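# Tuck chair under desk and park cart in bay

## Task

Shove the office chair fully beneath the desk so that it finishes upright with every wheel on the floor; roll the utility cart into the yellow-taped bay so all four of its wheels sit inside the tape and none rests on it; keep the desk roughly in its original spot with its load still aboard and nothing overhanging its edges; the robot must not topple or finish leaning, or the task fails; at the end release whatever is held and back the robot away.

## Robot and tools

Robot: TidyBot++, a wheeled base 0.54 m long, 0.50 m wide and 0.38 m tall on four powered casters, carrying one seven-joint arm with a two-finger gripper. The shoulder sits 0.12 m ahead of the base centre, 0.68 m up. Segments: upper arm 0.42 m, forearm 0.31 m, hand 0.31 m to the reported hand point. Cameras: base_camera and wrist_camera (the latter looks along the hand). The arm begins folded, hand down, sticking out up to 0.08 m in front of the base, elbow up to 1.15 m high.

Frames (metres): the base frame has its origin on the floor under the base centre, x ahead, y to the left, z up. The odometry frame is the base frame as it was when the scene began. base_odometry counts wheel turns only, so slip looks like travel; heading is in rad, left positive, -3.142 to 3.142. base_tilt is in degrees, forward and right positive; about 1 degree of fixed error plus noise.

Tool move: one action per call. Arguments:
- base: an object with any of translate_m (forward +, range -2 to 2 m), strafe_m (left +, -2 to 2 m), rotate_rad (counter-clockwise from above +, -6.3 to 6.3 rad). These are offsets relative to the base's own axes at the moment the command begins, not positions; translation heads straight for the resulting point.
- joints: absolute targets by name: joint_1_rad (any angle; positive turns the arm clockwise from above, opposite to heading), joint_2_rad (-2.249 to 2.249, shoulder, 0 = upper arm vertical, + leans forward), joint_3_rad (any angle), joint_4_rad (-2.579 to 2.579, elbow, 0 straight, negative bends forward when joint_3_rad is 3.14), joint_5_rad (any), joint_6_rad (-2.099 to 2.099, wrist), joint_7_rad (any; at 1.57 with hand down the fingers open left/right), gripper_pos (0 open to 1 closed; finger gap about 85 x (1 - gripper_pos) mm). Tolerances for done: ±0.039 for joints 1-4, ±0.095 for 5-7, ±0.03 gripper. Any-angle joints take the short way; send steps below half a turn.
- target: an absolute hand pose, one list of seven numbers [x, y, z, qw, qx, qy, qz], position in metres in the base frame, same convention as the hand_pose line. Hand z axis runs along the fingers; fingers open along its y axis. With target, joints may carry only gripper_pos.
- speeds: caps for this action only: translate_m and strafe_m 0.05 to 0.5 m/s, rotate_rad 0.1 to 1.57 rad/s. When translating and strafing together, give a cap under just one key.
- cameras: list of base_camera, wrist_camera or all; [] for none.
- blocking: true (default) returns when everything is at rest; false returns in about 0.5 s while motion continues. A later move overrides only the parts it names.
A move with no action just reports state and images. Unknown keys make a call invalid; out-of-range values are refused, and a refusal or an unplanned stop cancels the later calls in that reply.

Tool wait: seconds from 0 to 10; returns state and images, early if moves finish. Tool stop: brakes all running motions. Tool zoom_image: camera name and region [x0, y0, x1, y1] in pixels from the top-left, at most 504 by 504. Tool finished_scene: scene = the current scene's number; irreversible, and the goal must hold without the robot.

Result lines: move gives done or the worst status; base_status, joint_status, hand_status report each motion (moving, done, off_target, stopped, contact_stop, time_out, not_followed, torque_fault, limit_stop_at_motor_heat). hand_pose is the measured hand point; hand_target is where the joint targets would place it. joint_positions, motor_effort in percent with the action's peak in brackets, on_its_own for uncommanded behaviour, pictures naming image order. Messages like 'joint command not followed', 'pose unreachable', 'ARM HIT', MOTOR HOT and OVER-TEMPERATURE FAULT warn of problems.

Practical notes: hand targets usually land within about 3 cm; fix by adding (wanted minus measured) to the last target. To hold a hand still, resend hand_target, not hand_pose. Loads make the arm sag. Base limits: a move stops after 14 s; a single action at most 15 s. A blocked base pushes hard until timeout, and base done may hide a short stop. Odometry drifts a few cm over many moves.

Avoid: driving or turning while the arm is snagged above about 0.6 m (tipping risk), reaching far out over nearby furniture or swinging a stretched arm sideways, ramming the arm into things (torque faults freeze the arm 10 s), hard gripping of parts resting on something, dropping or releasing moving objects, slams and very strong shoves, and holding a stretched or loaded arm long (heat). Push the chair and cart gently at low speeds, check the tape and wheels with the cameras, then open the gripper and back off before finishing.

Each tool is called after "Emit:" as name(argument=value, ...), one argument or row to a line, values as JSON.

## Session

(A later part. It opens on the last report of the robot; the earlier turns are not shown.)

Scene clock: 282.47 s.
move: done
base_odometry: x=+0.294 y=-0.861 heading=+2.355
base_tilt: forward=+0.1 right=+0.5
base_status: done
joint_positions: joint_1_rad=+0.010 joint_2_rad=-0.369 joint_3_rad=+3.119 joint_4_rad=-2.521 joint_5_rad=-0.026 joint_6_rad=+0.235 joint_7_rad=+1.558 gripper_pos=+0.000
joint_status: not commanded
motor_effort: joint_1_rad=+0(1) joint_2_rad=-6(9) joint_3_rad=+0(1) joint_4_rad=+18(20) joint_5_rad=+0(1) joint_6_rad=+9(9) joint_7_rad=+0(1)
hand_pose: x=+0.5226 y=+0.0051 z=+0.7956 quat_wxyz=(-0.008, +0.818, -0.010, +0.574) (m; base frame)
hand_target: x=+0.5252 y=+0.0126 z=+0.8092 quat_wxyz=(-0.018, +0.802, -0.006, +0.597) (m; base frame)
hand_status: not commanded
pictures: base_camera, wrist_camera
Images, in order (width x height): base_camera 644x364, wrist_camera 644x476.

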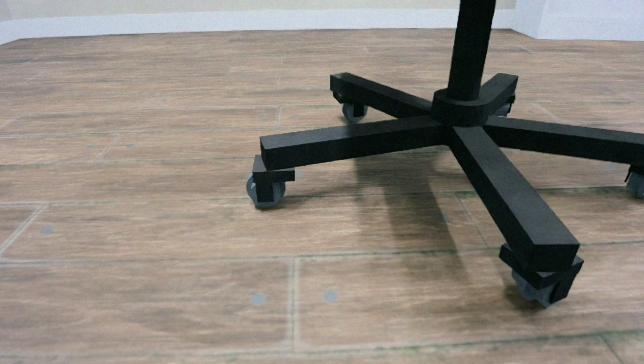

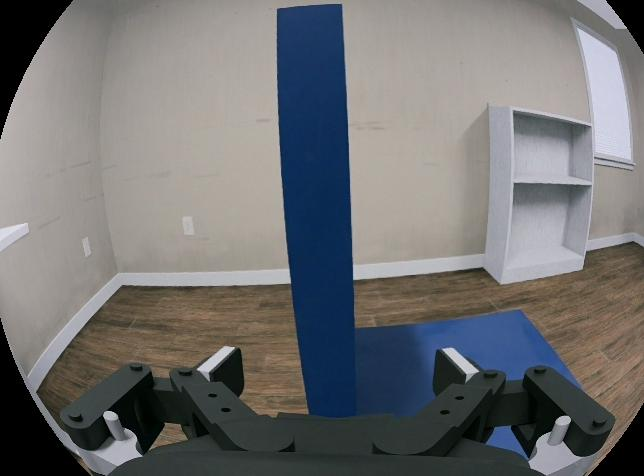

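Emit:
move(
  base={"translate_m":0.14},
  speeds={"translate_m":0.1},
)

Emit:
move(
  joints={"gripper_pos":1},
)

Scene clock: 286.80 s.
move: done
base_odometry: x=+0.195 y=-0.762 heading=+2.355
base_tilt: forward=+0.0 right=+0.5
base_status: done
joint_positions: joint_1_rad=+0.006 joint_2_rad=-0.371 joint_3_rad=+3.117 joint_4_rad=-2.522 joint_5_rad=-0.026 joint_6_rad=+0.235 joint_7_rad=+1.558 gripper_pos=+0.000
joint_status: not commanded
motor_effort: joint_1_rad=+0(2) joint_2_rad=-7(10) joint_3_rad=+0(3) joint_4_rad=+18(21) joint_5_rad=+0(1) joint_6_rad=+9(10) joint_7_rad=+0(1)
hand_pose: x=+0.5221 y=+0.0077 z=+0.7964 quat_wxyz=(-0.010, +0.818, -0.007, +0.575) (m; base frame)
hand_target: x=+0.5252 y=+0.0126 z=+0.8092 quat_wxyz=(-0.018, +0.802, -0.006, +0.597) (m; base frame)
hand_status: not commanded
pictures: base_camera, wrist_camera
Images, in order (width x height): base_camera 644x364, wrist_camera 644x476.

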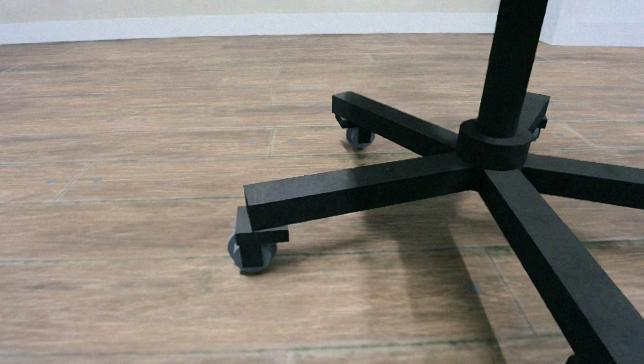

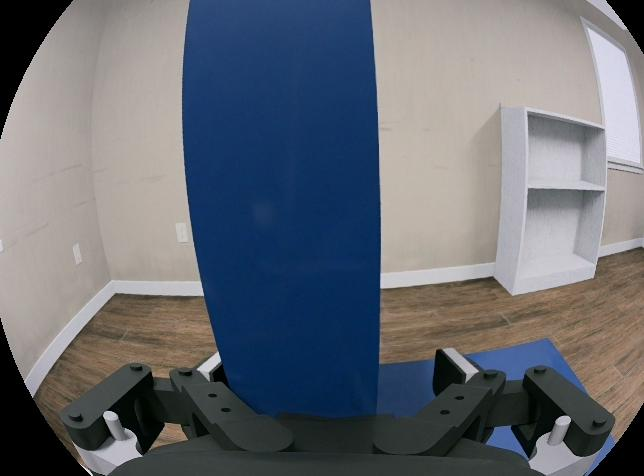

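Scene clock: 287.90 s.
move: off_target
base_odometry: x=+0.195 y=-0.762 heading=+2.355
base_tilt: forward=+0.1 right=+0.5
base_status: not commanded
joint_positions: joint_1_rad=-0.007 joint_2_rad=-0.373 joint_3_rad=+3.104 joint_4_rad=-2.522 joint_5_rad=-0.025 joint_6_rad=+0.236 joint_7_rad=+1.558 gripper_pos=+0.406
joint_status: gripper_pos off_target (ended at +0.406, target +1.000)
motor_effort: joint_1_rad=+1(4) joint_2_rad=-6(7) joint_3_rad=+2(6) joint_4_rad=+18(20) joint_5_rad=+0(2) joint_6_rad=+9(10) joint_7_rad=+0(1)
hand_pose: x=+0.5215 y=+0.0176 z=+0.7972 quat_wxyz=(-0.015, +0.817, +0.004, +0.576) (m; base frame)
hand_target: x=+0.5252 y=+0.0126 z=+0.8092 quat_wxyz=(-0.018, +0.802, -0.006, +0.597) (m; base frame)
hand_status: not commanded
pictures: base_camera, wrist_camera
Images, in order (width x height): base_camera 644x364, wrist_camera 644x476.

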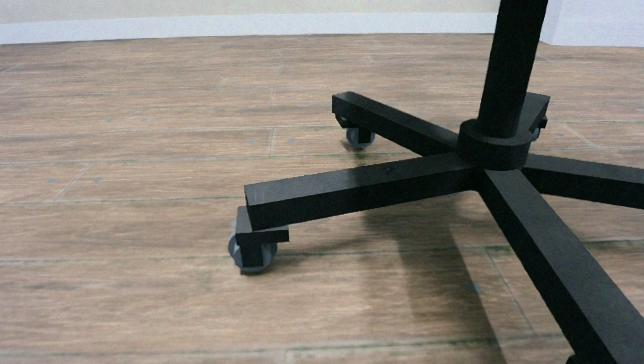

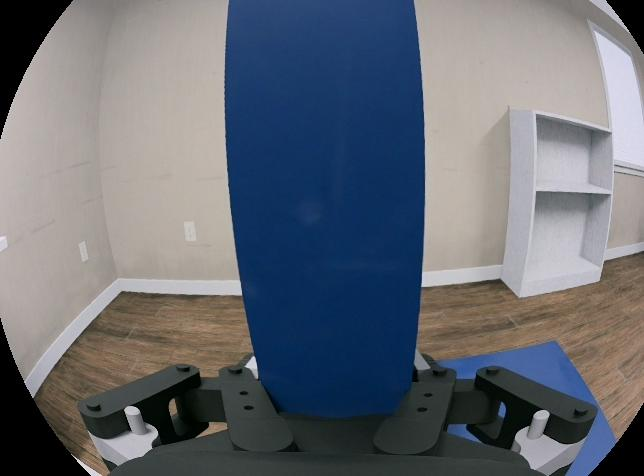

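Emit:
move(
  base={"translate_m":-0.65},
  speeds={"translate_m":0.15},
)

Emit:
move(
  base={"translate_m":-0.053,"strafe_m":-0.319,"rotate_rad":0.4},
  speeds={"translate_m":0.15,"rotate_rad":0.2},
)

Emit:
move(
  base={"translate_m":-0.053,"strafe_m":-0.319,"rotate_rad":0.4},
  speeds={"translate_m":0.15,"rotate_rad":0.2},
)

Scene clock: 299.57 s.
move: done
base_odometry: x=+0.654 y=-1.222 heading=+2.355
base_tilt: forward=+0.0 right=+0.5
base_status: done
joint_positions: joint_1_rad=-0.034 joint_2_rad=-0.370 joint_3_rad=+3.081 joint_4_rad=-2.529 joint_5_rad=-0.012 joint_6_rad=+0.254 joint_7_rad=+1.548 gripper_pos=+0.566
joint_status: not commanded
on_its_own: gripper_pos moved +0.159 toward your old target +1.000
motor_effort: joint_1_rad=+6(10) joint_2_rad=-6(18) joint_3_rad=+7(11) joint_4_rad=+19(21) joint_5_rad=-2(6) joint_6_rad=+10(11) joint_7_rad=+0(5)
hand_pose: x=+0.5199 y=+0.0396 z=+0.7974 quat_wxyz=(-0.026, +0.814, +0.028, +0.579) (m; base frame)
hand_target: x=+0.5252 y=+0.0126 z=+0.8092 quat_wxyz=(-0.018, +0.802, -0.006, +0.597) (m; base frame)
hand_status: not commanded
pictures: base_camera, wrist_camera
Images, in order (width x height): base_camera 644x364, wrist_camera 644x476.

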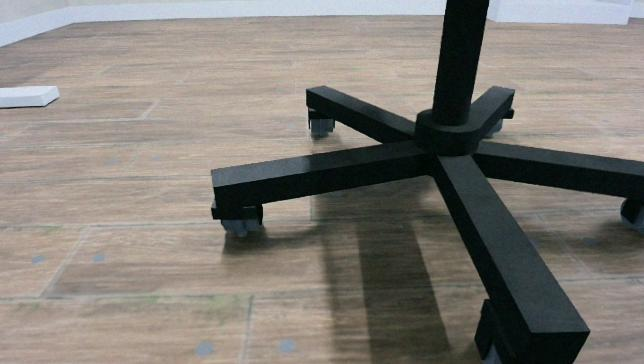

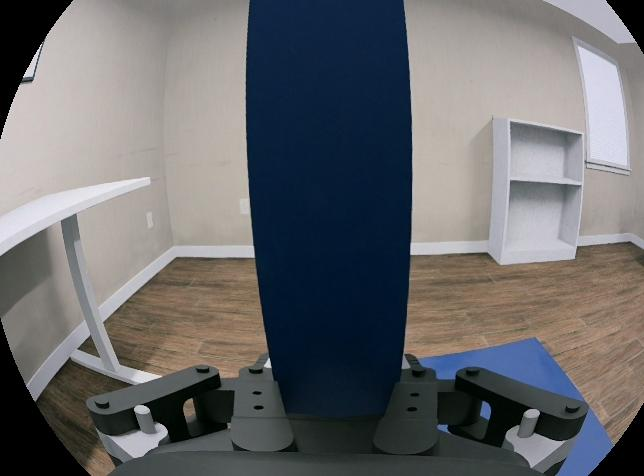

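Scene clock: 302.33 s.
move: done
base_odometry: x=+0.917 y=-1.035 heading=+2.756
base_tilt: forward=+0.0 right=+0.4
base_status: done
joint_positions: joint_1_rad=-0.042 joint_2_rad=-0.366 joint_3_rad=+3.073 joint_4_rad=-2.525 joint_5_rad=-0.009 joint_6_rad=+0.255 joint_7_rad=+1.543 gripper_pos=+0.566
joint_status: not commanded
motor_effort: joint_1_rad=+7(10) joint_2_rad=-8(12) joint_3_rad=+8(10) joint_4_rad=+17(21) joint_5_rad=-3(6) joint_6_rad=+9(11) joint_7_rad=-1(4)
hand_pose: x=+0.5207 y=+0.0464 z=+0.7974 quat_wxyz=(-0.030, +0.814, +0.035, +0.579) (m; base frame)
hand_target: x=+0.5252 y=+0.0126 z=+0.8092 quat_wxyz=(-0.018, +0.802, -0.006, +0.597) (m; base frame)
hand_status: not commanded
pictures: base_camera, wrist_camera
Images, in order (width x height): base_camera 644x364, wrist_camera 644x476.

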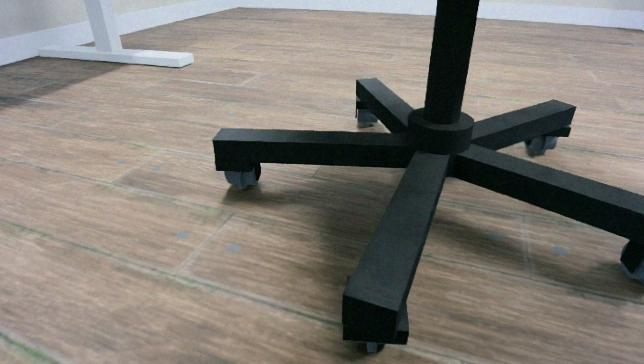

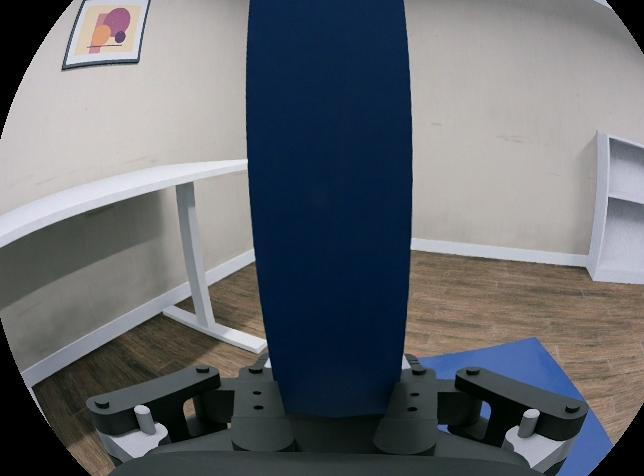

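Scene clock: 305.17 s.
move: done
base_odometry: x=+1.086 y=-0.759 heading=-3.126
base_tilt: forward=+0.0 right=+0.5
base_status: done
joint_positions: joint_1_rad=-0.043 joint_2_rad=-0.364 joint_3_rad=+3.069 joint_4_rad=-2.524 joint_5_rad=-0.007 joint_6_rad=+0.255 joint_7_rad=+1.540 gripper_pos=+0.566
joint_status: not commanded
motor_effort: joint_1_rad=+7(12) joint_2_rad=-8(12) joint_3_rad=+8(12) joint_4_rad=+17(20) joint_5_rad=-3(6) joint_6_rad=+8(11) joint_7_rad=+0(3)
hand_pose: x=+0.5211 y=+0.0486 z=+0.7974 quat_wxyz=(-0.032, +0.814, +0.036, +0.578) (m; base frame)
hand_target: x=+0.5252 y=+0.0126 z=+0.8092 quat_wxyz=(-0.018, +0.802, -0.006, +0.597) (m; base frame)
hand_status: not commanded
pictures: base_camera, wrist_camera
Images, in order (width x height): base_camera 644x364, wrist_camera 644x476.

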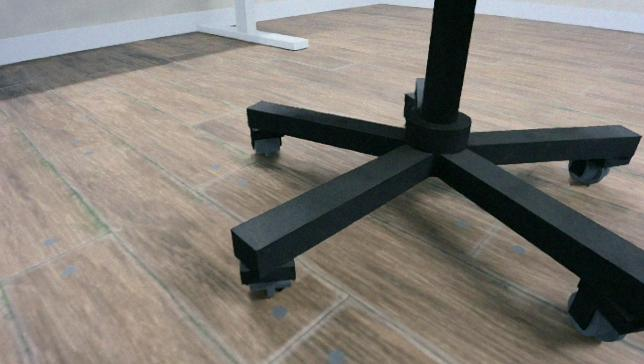

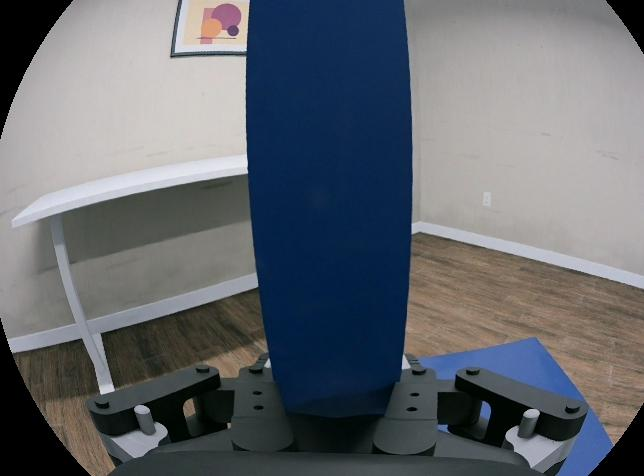

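Emit:
move(
  base={"translate_m":-0.053,"strafe_m":-0.319,"rotate_rad":0.4},
  speeds={"translate_m":0.15,"rotate_rad":0.2},
  cameras=[],
)

Emit:
move(
  base={"translate_m":-0.053,"strafe_m":-0.319,"rotate_rad":0.4},
  speeds={"translate_m":0.15,"rotate_rad":0.2},
)

Emit:
move(
  base={"translate_m":-0.053,"strafe_m":-0.319,"rotate_rad":0.4},
  speeds={"translate_m":0.15,"rotate_rad":0.2},
  cameras=[],
)

Emit:
move(
  base={"translate_m":-0.053,"strafe_m":-0.319,"rotate_rad":0.4},
  speeds={"translate_m":0.15,"rotate_rad":0.2},
)

Emit:
move(
  base={"translate_m":-0.053,"strafe_m":-0.319,"rotate_rad":0.4},
  speeds={"translate_m":0.15,"rotate_rad":0.2},
)

Emit:
move(
  base={"translate_m":-0.053,"strafe_m":-0.319,"rotate_rad":0.36},
  speeds={"translate_m":0.15,"rotate_rad":0.2},
)

Scene clock: 315.27 s.
move: done
base_odometry: x=+1.134 y=-0.439 heading=-2.725
base_tilt: forward=+0.0 right=+0.5
base_status: done
joint_positions: joint_1_rad=-0.044 joint_2_rad=-0.362 joint_3_rad=+3.070 joint_4_rad=-2.523 joint_5_rad=-0.003 joint_6_rad=+0.256 joint_7_rad=+1.536 gripper_pos=+0.566
joint_status: not commanded
motor_effort: joint_1_rad=+8(11) joint_2_rad=-9(12) joint_3_rad=+8(11) joint_4_rad=+18(23) joint_5_rad=-4(7) joint_6_rad=+9(11) joint_7_rad=-1(5)
hand_pose: x=+0.5214 y=+0.0490 z=+0.7974 quat_wxyz=(-0.032, +0.814, +0.037, +0.578) (m; base frame)
hand_target: x=+0.5252 y=+0.0126 z=+0.8092 quat_wxyz=(-0.018, +0.802, -0.006, +0.597) (m; base frame)
hand_status: not commanded
pictures: none
No camera images: "cameras" was empty.

Scene clock: 318.10 s.
move: done
base_odometry: x=+1.054 y=-0.126 heading=-2.325
base_tilt: forward=+0.0 right=+0.5
base_status: done
joint_positions: joint_1_rad=-0.045 joint_2_rad=-0.362 joint_3_rad=+3.068 joint_4_rad=-2.523 joint_5_rad=-0.001 joint_6_rad=+0.256 joint_7_rad=+1.533 gripper_pos=+0.566
joint_status: not commanded
motor_effort: joint_1_rad=+7(11) joint_2_rad=-9(12) joint_3_rad=+9(12) joint_4_rad=+19(21) joint_5_rad=-3(7) joint_6_rad=+9(11) joint_7_rad=-1(4)
hand_pose: x=+0.5214 y=+0.0505 z=+0.7974 quat_wxyz=(-0.033, +0.814, +0.038, +0.578) (m; base frame)
hand_target: x=+0.5252 y=+0.0126 z=+0.8092 quat_wxyz=(-0.018, +0.802, -0.006, +0.597) (m; base frame)
hand_status: not commanded
pictures: base_camera, wrist_camera
Images, in order (width x height): base_camera 644x364, wrist_camera 644x476.

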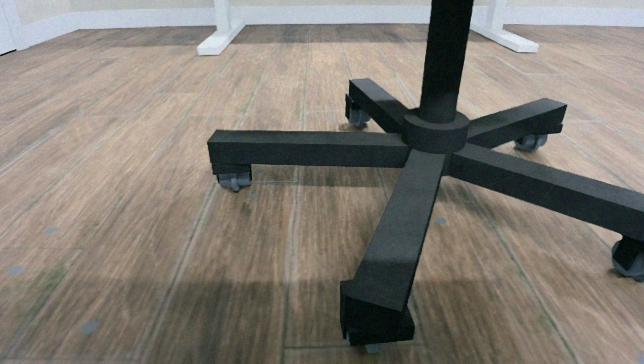

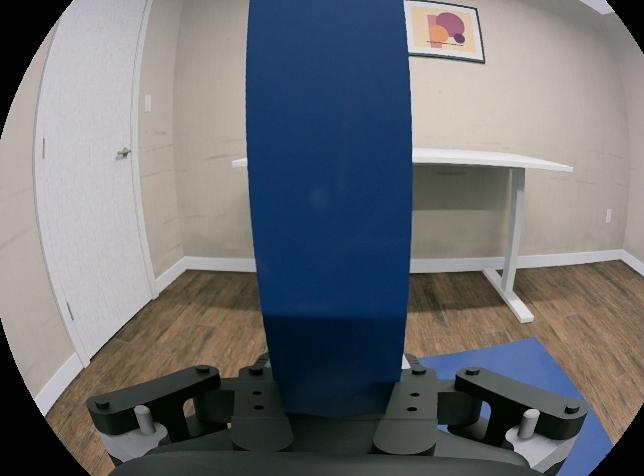

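Scene clock: 320.90 s.
move: done
base_odometry: x=+0.857 y=+0.131 heading=-1.924
base_tilt: forward=+0.0 right=+0.5
base_status: done
joint_positions: joint_1_rad=-0.045 joint_2_rad=-0.362 joint_3_rad=+3.067 joint_4_rad=-2.524 joint_5_rad=+0.002 joint_6_rad=+0.257 joint_7_rad=+1.531 gripper_pos=+0.566
joint_status: not commanded
motor_effort: joint_1_rad=+7(11) joint_2_rad=-9(12) joint_3_rad=+8(11) joint_4_rad=+19(22) joint_5_rad=-3(7) joint_6_rad=+9(11) joint_7_rad=-1(4)
hand_pose: x=+0.5212 y=+0.0511 z=+0.7975 quat_wxyz=(-0.034, +0.814, +0.039, +0.579) (m; base frame)
hand_target: x=+0.5252 y=+0.0126 z=+0.8092 quat_wxyz=(-0.018, +0.802, -0.006, +0.597) (m; base frame)
hand_status: not commanded
pictures: none
No camera images: "cameras" was empty.

Scene clock: 323.73 s.
move: done
base_odometry: x=+0.576 y=+0.291 heading=-1.523
base_tilt: forward=+0.0 right=+0.5
base_status: done
joint_positions: joint_1_rad=-0.046 joint_2_rad=-0.362 joint_3_rad=+3.066 joint_4_rad=-2.524 joint_5_rad=+0.004 joint_6_rad=+0.258 joint_7_rad=+1.529 gripper_pos=+0.566
joint_status: not commanded
motor_effort: joint_1_rad=+8(12) joint_2_rad=-8(13) joint_3_rad=+9(11) joint_4_rad=+18(21) joint_5_rad=-3(7) joint_6_rad=+9(11) joint_7_rad=-1(4)
hand_pose: x=+0.5212 y=+0.0517 z=+0.7974 quat_wxyz=(-0.034, +0.814, +0.040, +0.579) (m; base frame)
hand_target: x=+0.5252 y=+0.0126 z=+0.8092 quat_wxyz=(-0.018, +0.802, -0.006, +0.597) (m; base frame)
hand_status: not commanded
pictures: base_camera, wrist_camera
Images, in order (width x height): base_camera 644x364, wrist_camera 644x476.

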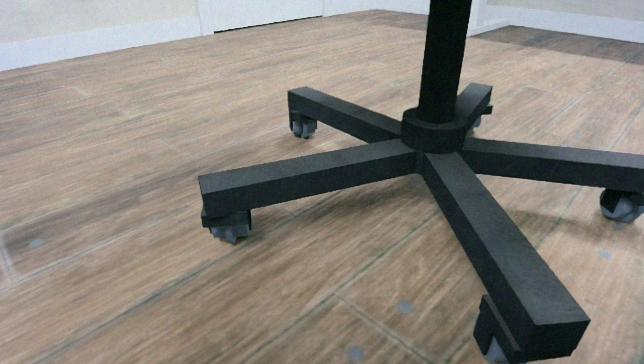

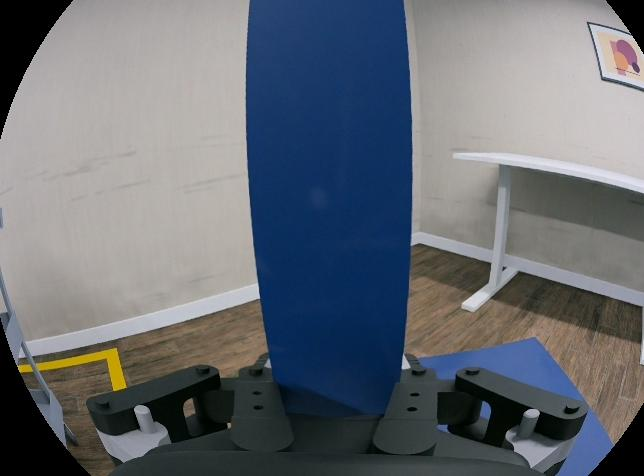

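Scene clock: 326.57 s.
move: done
base_odometry: x=+0.255 y=+0.329 heading=-1.122
base_tilt: forward=+0.1 right=+0.5
base_status: done
joint_positions: joint_1_rad=-0.045 joint_2_rad=-0.362 joint_3_rad=+3.067 joint_4_rad=-2.524 joint_5_rad=+0.006 joint_6_rad=+0.258 joint_7_rad=+1.527 gripper_pos=+0.566
joint_status: not commanded
motor_effort: joint_1_rad=+8(12) joint_2_rad=-8(13) joint_3_rad=+9(12) joint_4_rad=+18(21) joint_5_rad=-3(7) joint_6_rad=+9(11) joint_7_rad=-1(5)
hand_pose: x=+0.5213 y=+0.0514 z=+0.7974 quat_wxyz=(-0.034, +0.814, +0.039, +0.579) (m; base frame)
hand_target: x=+0.5252 y=+0.0126 z=+0.8092 quat_wxyz=(-0.018, +0.802, -0.006, +0.597) (m; base frame)
hand_status: not commanded
pictures: base_camera, wrist_camera
Images, in order (width x height): base_camera 644x364, wrist_camera 644x476.

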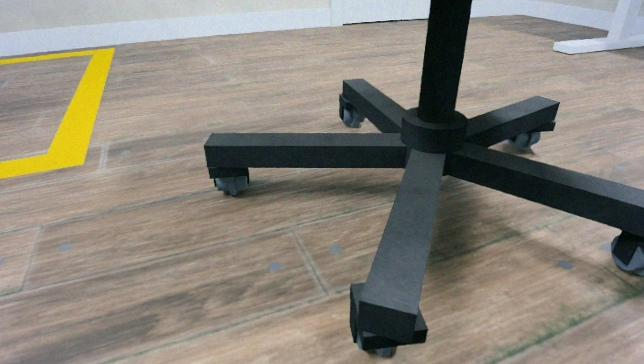

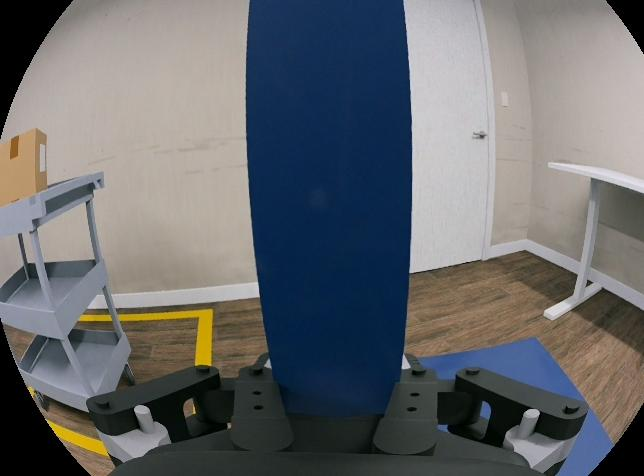

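Scene clock: 329.53 s.
move: done
base_odometry: x=-0.055 y=+0.238 heading=-0.761
base_tilt: forward=+0.1 right=+0.5
base_status: done
joint_positions: joint_1_rad=-0.047 joint_2_rad=-0.363 joint_3_rad=+3.062 joint_4_rad=-2.525 joint_5_rad=+0.008 joint_6_rad=+0.259 joint_7_rad=+1.524 gripper_pos=+0.566
joint_status: not commanded
motor_effort: joint_1_rad=+7(14) joint_2_rad=-7(12) joint_3_rad=+9(14) joint_4_rad=+18(21) joint_5_rad=-3(8) joint_6_rad=+10(11) joint_7_rad=+0(5)
hand_pose: x=+0.5204 y=+0.0543 z=+0.7974 quat_wxyz=(-0.036, +0.814, +0.043, +0.579) (m; base frame)
hand_target: x=+0.5252 y=+0.0126 z=+0.8092 quat_wxyz=(-0.018, +0.802, -0.006, +0.597) (m; base frame)
hand_status: not commanded
pictures: base_camera, wrist_camera
Images, in order (width x height): base_camera 644x364, wrist_camera 644x476.

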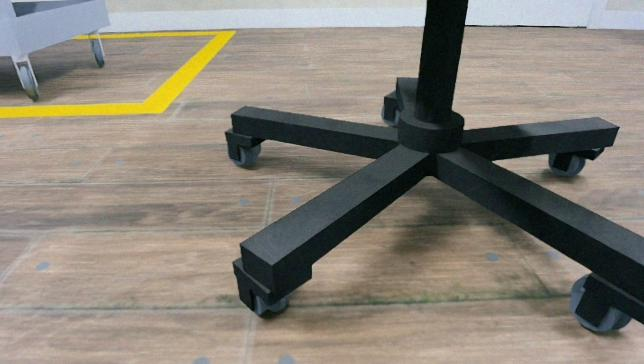

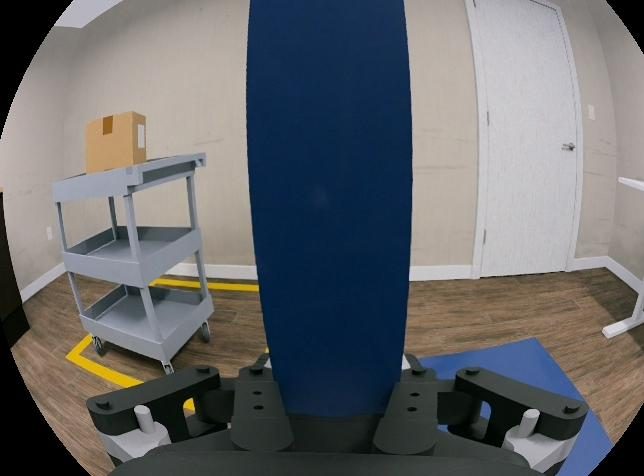

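Emit:
zoom_image(
  camera="wrist_camera",
  region=[40, 250, 260, 420],
)

Emit:
move(
  joints={"gripper_pos":0},
  cameras=[],
)

Emit:
move(
  base={"translate_m":-0.2},
  cameras=[],
)

Emit:
move(
  base={"strafe_m":0.75},
)

Emit:
zoom_image(
  camera="base_camera",
  region=[100, 0, 600, 260],
)

Scaled by 2.291.

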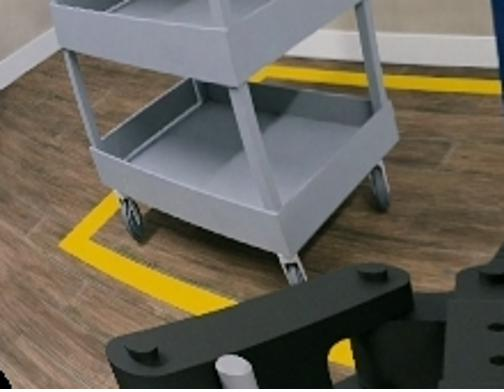

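Scene clock: 336.20 s.
move: done
base_odometry: x=-0.055 y=+0.238 heading=-0.761
base_tilt: forward=+0.0 right=+0.5
base_status: not commanded
joint_positions: joint_1_rad=-0.016 joint_2_rad=-0.363 joint_3_rad=+3.097 joint_4_rad=-2.528 joint_5_rad=+0.008 joint_6_rad=+0.259 joint_7_rad=+1.524 gripper_pos=+0.000
joint_status: all done
motor_effort: joint_1_rad=+1(8) joint_2_rad=-6(9) joint_3_rad=+2(9) joint_4_rad=+18(22) joint_5_rad=-1(3) joint_6_rad=+10(12) joint_7_rad=+0(1)
hand_pose: x=+0.5225 y=+0.0273 z=+0.7962 quat_wxyz=(-0.022, +0.815, +0.013, +0.579) (m; base frame)
hand_target: x=+0.5252 y=+0.0126 z=+0.8092 quat_wxyz=(-0.018, +0.802, -0.006, +0.597) (m; base frame)
hand_status: not commanded
pictures: none
No camera images: "cameras" was empty.

Scene clock: 337.63 s.
move: done
base_odometry: x=-0.200 y=+0.376 heading=-0.761
base_tilt: forward=+0.1 right=+0.4
base_status: done
joint_positions: joint_1_rad=-0.012 joint_2_rad=-0.374 joint_3_rad=+3.103 joint_4_rad=-2.528 joint_5_rad=+0.008 joint_6_rad=+0.259 joint_7_rad=+1.524 gripper_pos=+0.000
joint_status: not commanded
motor_effort: joint_1_rad=+0(0) joint_2_rad=-6(10) joint_3_rad=+1(1) joint_4_rad=+17(20) joint_5_rad=+0(2) joint_6_rad=+9(10) joint_7_rad=+0(1)
hand_pose: x=+0.5216 y=+0.0229 z=+0.8006 quat_wxyz=(-0.020, +0.812, +0.008, +0.583) (m; base frame)
hand_target: x=+0.5252 y=+0.0126 z=+0.8092 quat_wxyz=(-0.018, +0.802, -0.006, +0.597) (m; base frame)
hand_status: not commanded
pictures: none
No camera images: "cameras" was empty.

Scene clock: 340.10 s.
move: done
base_odometry: x=+0.317 y=+0.919 heading=-0.760
base_tilt: forward=+0.0 right=+0.4
base_status: done
joint_positions: joint_1_rad=-0.011 joint_2_rad=-0.374 joint_3_rad=+3.108 joint_4_rad=-2.528 joint_5_rad=+0.008 joint_6_rad=+0.259 joint_7_rad=+1.524 gripper_pos=+0.000
joint_status: not commanded
motor_effort: joint_1_rad=+0(1) joint_2_rad=-6(7) joint_3_rad=+0(2) joint_4_rad=+18(19) joint_5_rad=+0(1) joint_6_rad=+9(9) joint_7_rad=+0(1)
hand_pose: x=+0.5218 y=+0.0203 z=+0.8007 quat_wxyz=(-0.019, +0.812, +0.005, +0.583) (m; base frame)
hand_target: x=+0.5252 y=+0.0126 z=+0.8092 quat_wxyz=(-0.018, +0.802, -0.006, +0.597) (m; base frame)
hand_status: not commanded
pictures: base_camera, wrist_camera
Images, in order (width x height): base_camera 644x364, wrist_camera 644x476.

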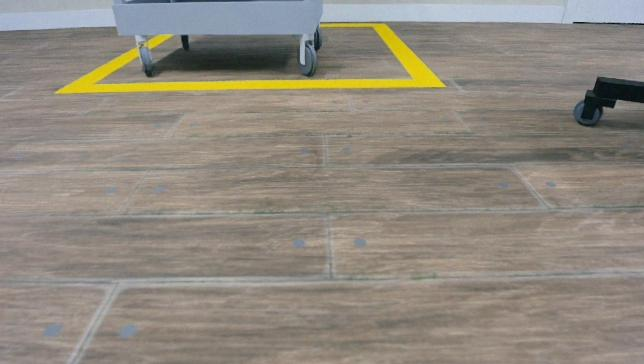

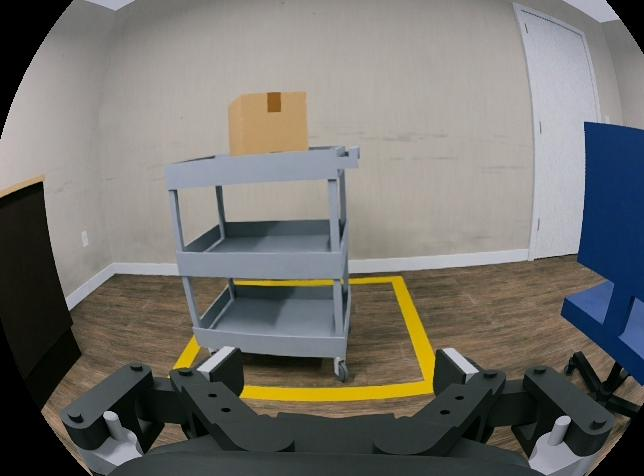

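Scaled by 1.008.

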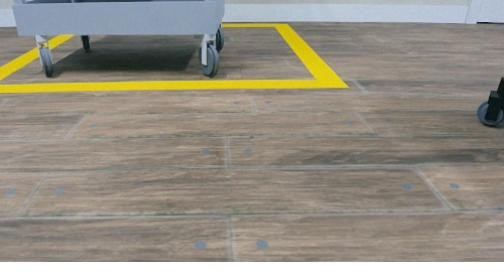

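Emit:
move(
  base={"rotate_rad":-0.8},
)

Scene clock: 349.87 s.
move: done
base_odometry: x=+0.317 y=+0.919 heading=-1.560
base_tilt: forward=+0.1 right=+0.5
base_status: done
joint_positions: joint_1_rad=-0.007 joint_2_rad=-0.374 joint_3_rad=+3.111 joint_4_rad=-2.528 joint_5_rad=+0.008 joint_6_rad=+0.259 joint_7_rad=+1.524 gripper_pos=+0.000
joint_status: not commanded
motor_effort: joint_1_rad=+0(1) joint_2_rad=-6(7) joint_3_rad=+0(2) joint_4_rad=+19(19) joint_5_rad=+0(1) joint_6_rad=+9(9) joint_7_rad=+0(1)
hand_pose: x=+0.5219 y=+0.0176 z=+0.8007 quat_wxyz=(-0.018, +0.812, +0.003, +0.583) (m; base frame)
hand_target: x=+0.5252 y=+0.0126 z=+0.8092 quat_wxyz=(-0.018, +0.802, -0.006, +0.597) (m; base frame)
hand_status: not commanded
pictures: base_camera, wrist_camera
Images, in order (width x height): base_camera 644x364, wrist_camera 644x476.

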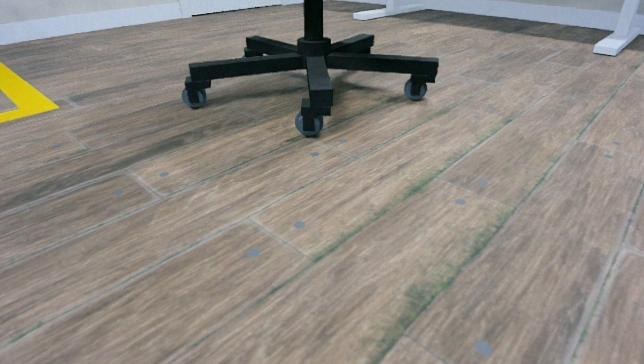

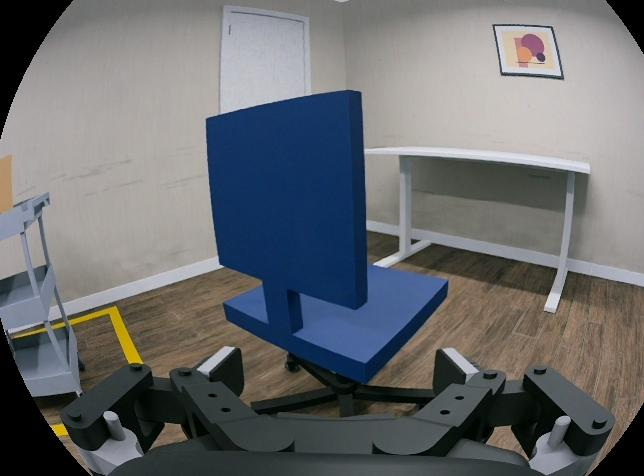

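Emit:
move(
  base={"rotate_rad":-0.796},
  cameras=[],
)

Emit:
move(
  base={"strafe_m":0.82},
  speeds={"strafe_m":0.3},
)

Scene clock: 358.93 s.
move: done
base_odometry: x=+0.317 y=+0.919 heading=-2.355
base_tilt: forward=+0.0 right=+0.4
base_status: done
joint_positions: joint_1_rad=-0.005 joint_2_rad=-0.374 joint_3_rad=+3.112 joint_4_rad=-2.528 joint_5_rad=+0.008 joint_6_rad=+0.259 joint_7_rad=+1.524 gripper_pos=+0.000
joint_status: not commanded
motor_effort: joint_1_rad=+0(1) joint_2_rad=-6(7) joint_3_rad=+0(2) joint_4_rad=+18(19) joint_5_rad=+1(1) joint_6_rad=+9(9) joint_7_rad=+0(1)
hand_pose: x=+0.5220 y=+0.0163 z=+0.8007 quat_wxyz=(-0.017, +0.812, +0.001, +0.583) (m; base frame)
hand_target: x=+0.5252 y=+0.0126 z=+0.8092 quat_wxyz=(-0.018, +0.802, -0.006, +0.597) (m; base frame)
hand_status: not commanded
pictures: none
No camera images: "cameras" was empty.

Scene clock: 362.47 s.
move: done
base_odometry: x=+0.898 y=+0.340 heading=-2.356
base_tilt: forward=+0.0 right=+0.5
base_status: done
joint_positions: joint_1_rad=-0.005 joint_2_rad=-0.374 joint_3_rad=+3.113 joint_4_rad=-2.528 joint_5_rad=+0.008 joint_6_rad=+0.259 joint_7_rad=+1.524 gripper_pos=+0.000
joint_status: not commanded
motor_effort: joint_1_rad=+0(1) joint_2_rad=-6(7) joint_3_rad=+1(3) joint_4_rad=+18(19) joint_5_rad=+0(2) joint_6_rad=+9(9) joint_7_rad=+0(1)
hand_pose: x=+0.5220 y=+0.0160 z=+0.8007 quat_wxyz=(-0.017, +0.812, +0.001, +0.583) (m; base frame)
hand_target: x=+0.5252 y=+0.0126 z=+0.8092 quat_wxyz=(-0.018, +0.802, -0.006, +0.597) (m; base frame)
hand_status: not commanded
pictures: base_camera, wrist_camera
Images, in order (width x height): base_camera 644x364, wrist_camera 644x476.

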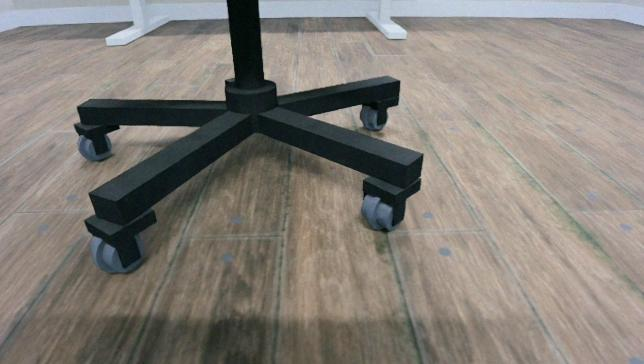

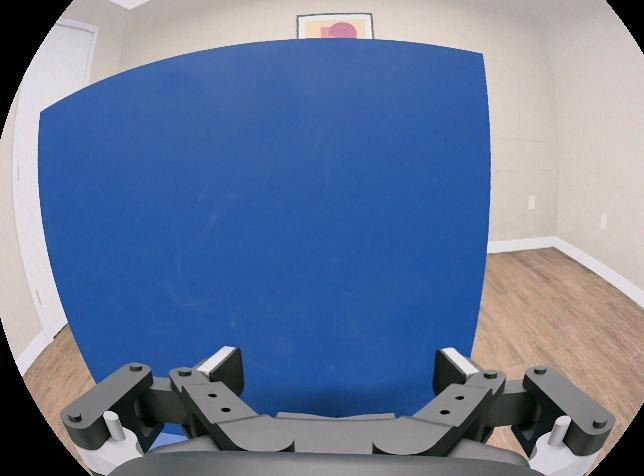

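Emit:
move(
  base={"strafe_m":0.16},
  joints={"joint_1_rad":1.57,"joint_6_rad":-0.857},
  cameras=["base_camera"],
)

Emit:
move(
  base={"translate_m":0.75},
  speeds={"translate_m":0.15},
)

Scene clock: 369.97 s.
move: done
base_odometry: x=+1.011 y=+0.227 heading=-2.356
base_tilt: forward=+0.1 right=+0.5
base_status: done
joint_positions: joint_1_rad=+1.557 joint_2_rad=-0.374 joint_3_rad=+3.111 joint_4_rad=-2.528 joint_5_rad=+0.008 joint_6_rad=-0.798 joint_7_rad=+1.524 gripper_pos=+0.000
joint_status: all done
motor_effort: joint_1_rad=+0(1) joint_2_rad=-2(7) joint_3_rad=+0(3) joint_4_rad=+14(19) joint_5_rad=+0(1) joint_6_rad=+3(10) joint_7_rad=+0(1)
hand_pose: x=+0.1247 y=-0.1667 z=+0.5944 quat_wxyz=(+0.070, +0.705, -0.703, +0.064) (m; base frame)
hand_target: x=+0.1232 y=-0.1462 z=+0.5896 quat_wxyz=(+0.045, +0.698, -0.713, +0.042) (m; base frame)
hand_status: not commanded
pictures: base_camera
Images, in order (width x height): base_camera 644x364.

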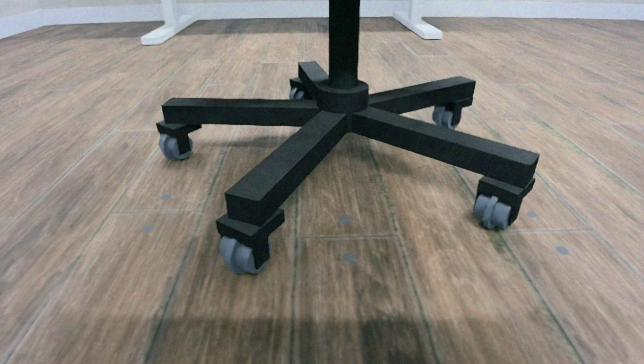

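Scene clock: 375.53 s.
move: done
base_odometry: x=+0.480 y=-0.303 heading=-2.356
base_tilt: forward=+0.0 right=+0.5
base_status: done
joint_positions: joint_1_rad=+1.558 joint_2_rad=-0.374 joint_3_rad=+3.111 joint_4_rad=-2.528 joint_5_rad=+0.008 joint_6_rad=-0.802 joint_7_rad=+1.524 gripper_pos=+0.000
joint_status: not commanded
motor_effort: joint_1_rad=+0(1) joint_2_rad=-2(3) joint_3_rad=+0(1) joint_4_rad=+13(15) joint_5_rad=+1(1) joint_6_rad=+3(4) joint_7_rad=+0(1)
hand_pose: x=+0.1245 y=-0.1655 z=+0.5941 quat_wxyz=(+0.069, +0.705, -0.704, +0.062) (m; base frame)
hand_target: x=+0.1232 y=-0.1462 z=+0.5896 quat_wxyz=(+0.045, +0.698, -0.713, +0.042) (m; base frame)
hand_status: not commanded
pictures: base_camera, wrist_camera
Images, in order (width x height): base_camera 644x364, wrist_camera 644x476.

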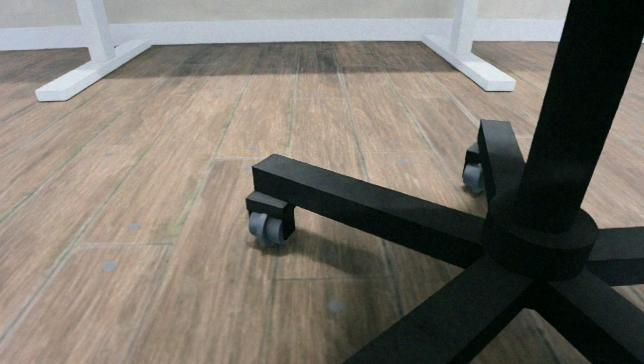

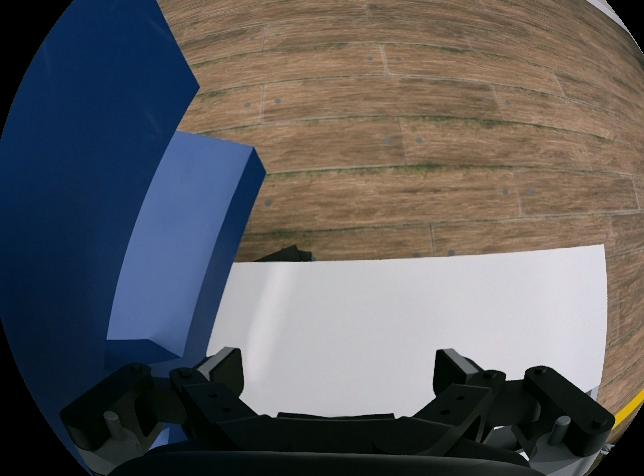

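Emit:
move(
  base={"translate_m":-0.45},
  joints={"joint_1_rad":0,"joint_6_rad":0.3},
)

Scene clock: 381.97 s.
move: done
base_odometry: x=+0.799 y=+0.015 heading=-2.357
base_tilt: forward=+0.0 right=+0.5
base_status: done
joint_positions: joint_1_rad=+0.013 joint_2_rad=-0.373 joint_3_rad=+3.113 joint_4_rad=-2.529 joint_5_rad=+0.008 joint_6_rad=+0.229 joint_7_rad=+1.524 gripper_pos=+0.000
joint_status: all done
motor_effort: joint_1_rad=+0(2) joint_2_rad=-6(8) joint_3_rad=+1(1) joint_4_rad=+18(19) joint_5_rad=+0(1) joint_6_rad=+9(9) joint_7_rad=+0(1)
hand_pose: x=+0.5192 y=+0.0087 z=+0.7916 quat_wxyz=(-0.011, +0.821, -0.006, +0.571) (m; base frame)
hand_target: x=+0.5252 y=+0.0127 z=+0.8092 quat_wxyz=(-0.018, +0.802, -0.006, +0.597) (m; base frame)
hand_status: not commanded
pictures: base_camera, wrist_camera
Images, in order (width x height): base_camera 644x364, wrist_camera 644x476.

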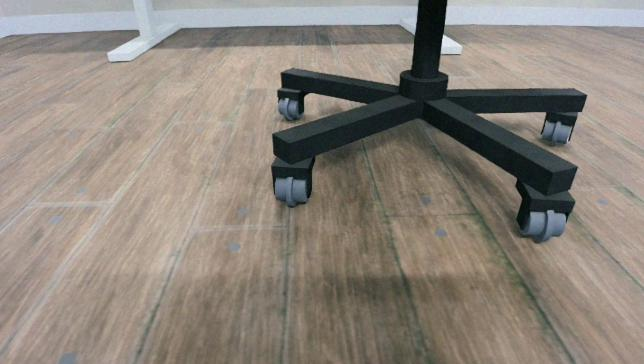

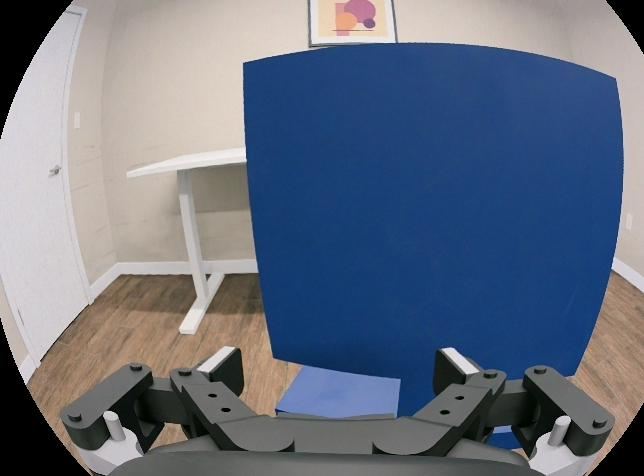

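Emit:
move(
  base={"translate_m":-0.05,"strafe_m":-0.53,"rotate_rad":0.36},
)

Scene clock: 388.97 s.
move: done
base_odometry: x=+0.460 y=+0.425 heading=-1.996
base_tilt: forward=+0.1 right=+0.5
base_status: done
joint_positions: joint_1_rad=+0.008 joint_2_rad=-0.373 joint_3_rad=+3.115 joint_4_rad=-2.529 joint_5_rad=+0.008 joint_6_rad=+0.233 joint_7_rad=+1.524 gripper_pos=+0.000
joint_status: not commanded
motor_effort: joint_1_rad=+0(1) joint_2_rad=-6(7) joint_3_rad=+1(3) joint_4_rad=+18(19) joint_5_rad=+1(1) joint_6_rad=+9(9) joint_7_rad=+0(0)
hand_pose: x=+0.5196 y=+0.0100 z=+0.7929 quat_wxyz=(-0.013, +0.820, -0.005, +0.573) (m; base frame)
hand_target: x=+0.5252 y=+0.0127 z=+0.8092 quat_wxyz=(-0.018, +0.802, -0.006, +0.597) (m; base frame)
hand_status: not commanded
pictures: base_camera, wrist_camera
Images, in order (width x height): base_camera 644x364, wrist_camera 644x476.

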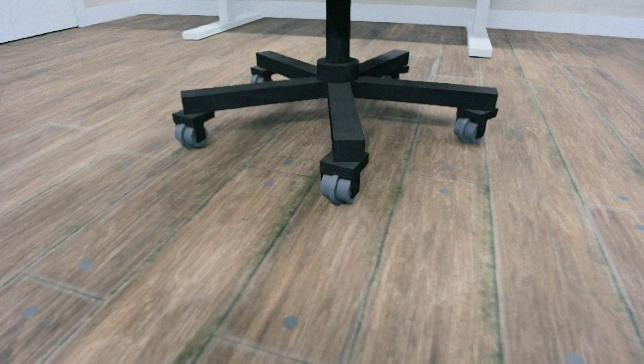

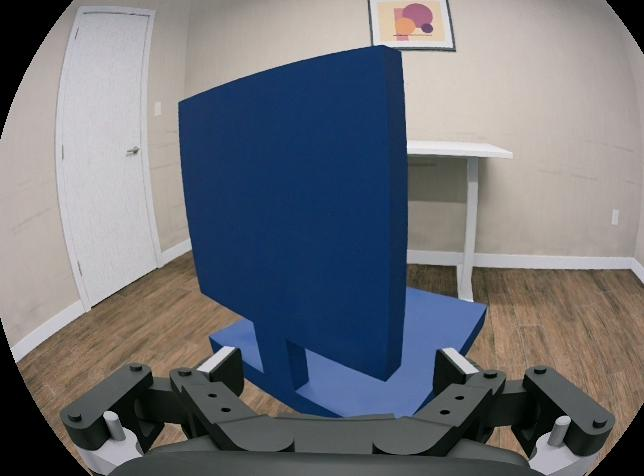

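Emit:
move(
  base={"strafe_m":-0.03},
  joints={"joint_1_rad":1.57,"joint_6_rad":-0.857},
  cameras=[],
)

Emit:
move(
  base={"translate_m":0.75},
  speeds={"translate_m":0.15},
)

Emit:
move(
  base={"translate_m":-0.5},
  joints={"joint_1_rad":0,"joint_6_rad":0.3},
)

Scene clock: 396.83 s.
move: done
base_odometry: x=+0.432 y=+0.438 heading=-1.996
base_tilt: forward=+0.1 right=+0.5
base_status: done
joint_positions: joint_1_rad=+1.557 joint_2_rad=-0.373 joint_3_rad=+3.115 joint_4_rad=-2.529 joint_5_rad=+0.008 joint_6_rad=-0.798 joint_7_rad=+1.524 gripper_pos=+0.000
joint_status: all done
motor_effort: joint_1_rad=+0(1) joint_2_rad=-2(7) joint_3_rad=+0(3) joint_4_rad=+14(19) joint_5_rad=+1(1) joint_6_rad=+3(9) joint_7_rad=+0(1)
hand_pose: x=+0.1241 y=-0.1666 z=+0.5942 quat_wxyz=(+0.069, +0.703, -0.705, +0.064) (m; base frame)
hand_target: x=+0.1232 y=-0.1462 z=+0.5896 quat_wxyz=(+0.045, +0.698, -0.713, +0.042) (m; base frame)
hand_status: not commanded
pictures: none
No camera images: "cameras" was empty.

Scene clock: 402.47 s.
move: done
base_odometry: x=+0.122 y=-0.245 heading=-1.996
base_tilt: forward=+0.1 right=+0.5
base_status: done
joint_positions: joint_1_rad=+1.557 joint_2_rad=-0.373 joint_3_rad=+3.115 joint_4_rad=-2.529 joint_5_rad=+0.008 joint_6_rad=-0.801 joint_7_rad=+1.524 gripper_pos=+0.000
joint_status: not commanded
motor_effort: joint_1_rad=+0(1) joint_2_rad=-2(2) joint_3_rad=+1(1) joint_4_rad=+14(15) joint_5_rad=+0(1) joint_6_rad=+3(3) joint_7_rad=+0(1)
hand_pose: x=+0.1240 y=-0.1655 z=+0.5940 quat_wxyz=(+0.068, +0.703, -0.705, +0.063) (m; base frame)
hand_target: x=+0.1232 y=-0.1462 z=+0.5896 quat_wxyz=(+0.045, +0.698, -0.713, +0.042) (m; base frame)
hand_status: not commanded
pictures: base_camera, wrist_camera
Images, in order (width x height): base_camera 644x364, wrist_camera 644x476.

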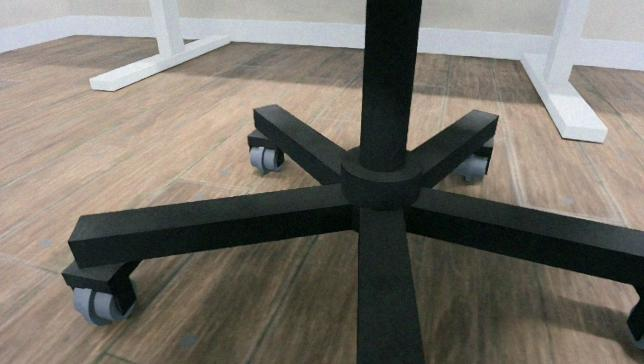

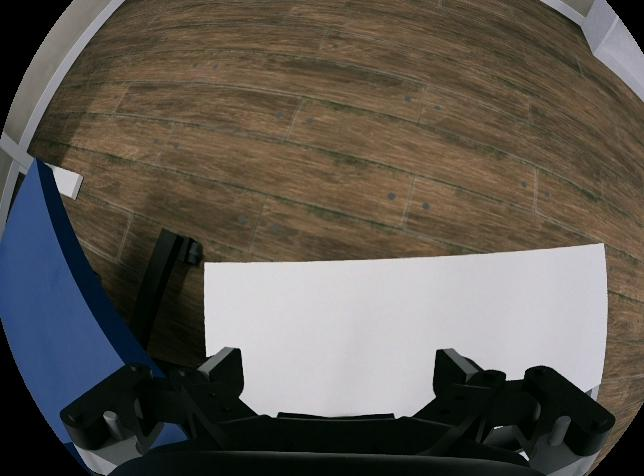

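Scene clock: 405.57 s.
move: done
base_odometry: x=+0.329 y=+0.210 heading=-1.996
base_tilt: forward=+0.0 right=+0.5
base_status: done
joint_positions: joint_1_rad=+0.013 joint_2_rad=-0.373 joint_3_rad=+3.115 joint_4_rad=-2.529 joint_5_rad=+0.008 joint_6_rad=+0.229 joint_7_rad=+1.524 gripper_pos=+0.000
joint_status: all done
motor_effort: joint_1_rad=+0(1) joint_2_rad=-6(7) joint_3_rad=+0(1) joint_4_rad=+19(19) joint_5_rad=+0(1) joint_6_rad=+9(10) joint_7_rad=+0(1)
hand_pose: x=+0.5192 y=+0.0078 z=+0.7915 quat_wxyz=(-0.011, +0.821, -0.008, +0.571) (m; base frame)
hand_target: x=+0.5252 y=+0.0127 z=+0.8092 quat_wxyz=(-0.018, +0.802, -0.006, +0.597) (m; base frame)
hand_status: not commanded
pictures: base_camera, wrist_camera
Images, in order (width x height): base_camera 644x364, wrist_camera 644x476.

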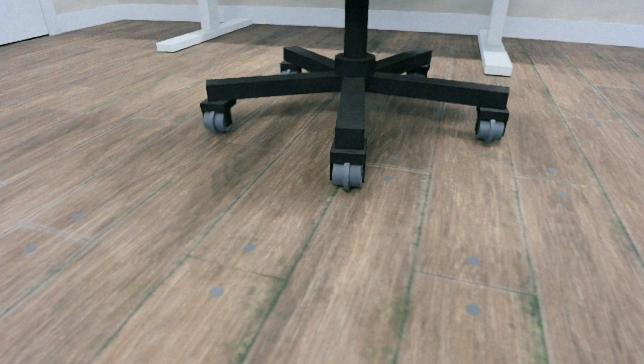

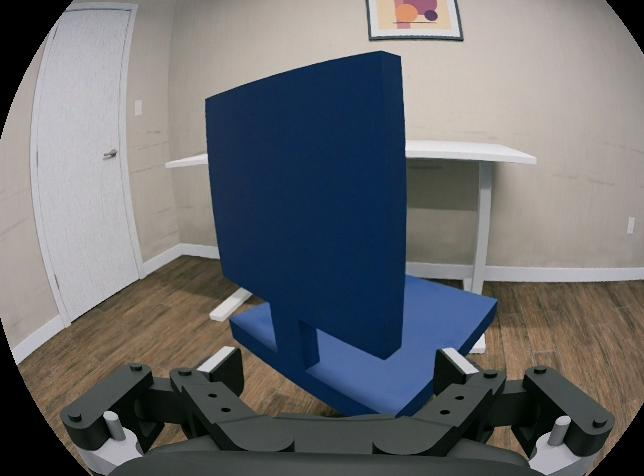

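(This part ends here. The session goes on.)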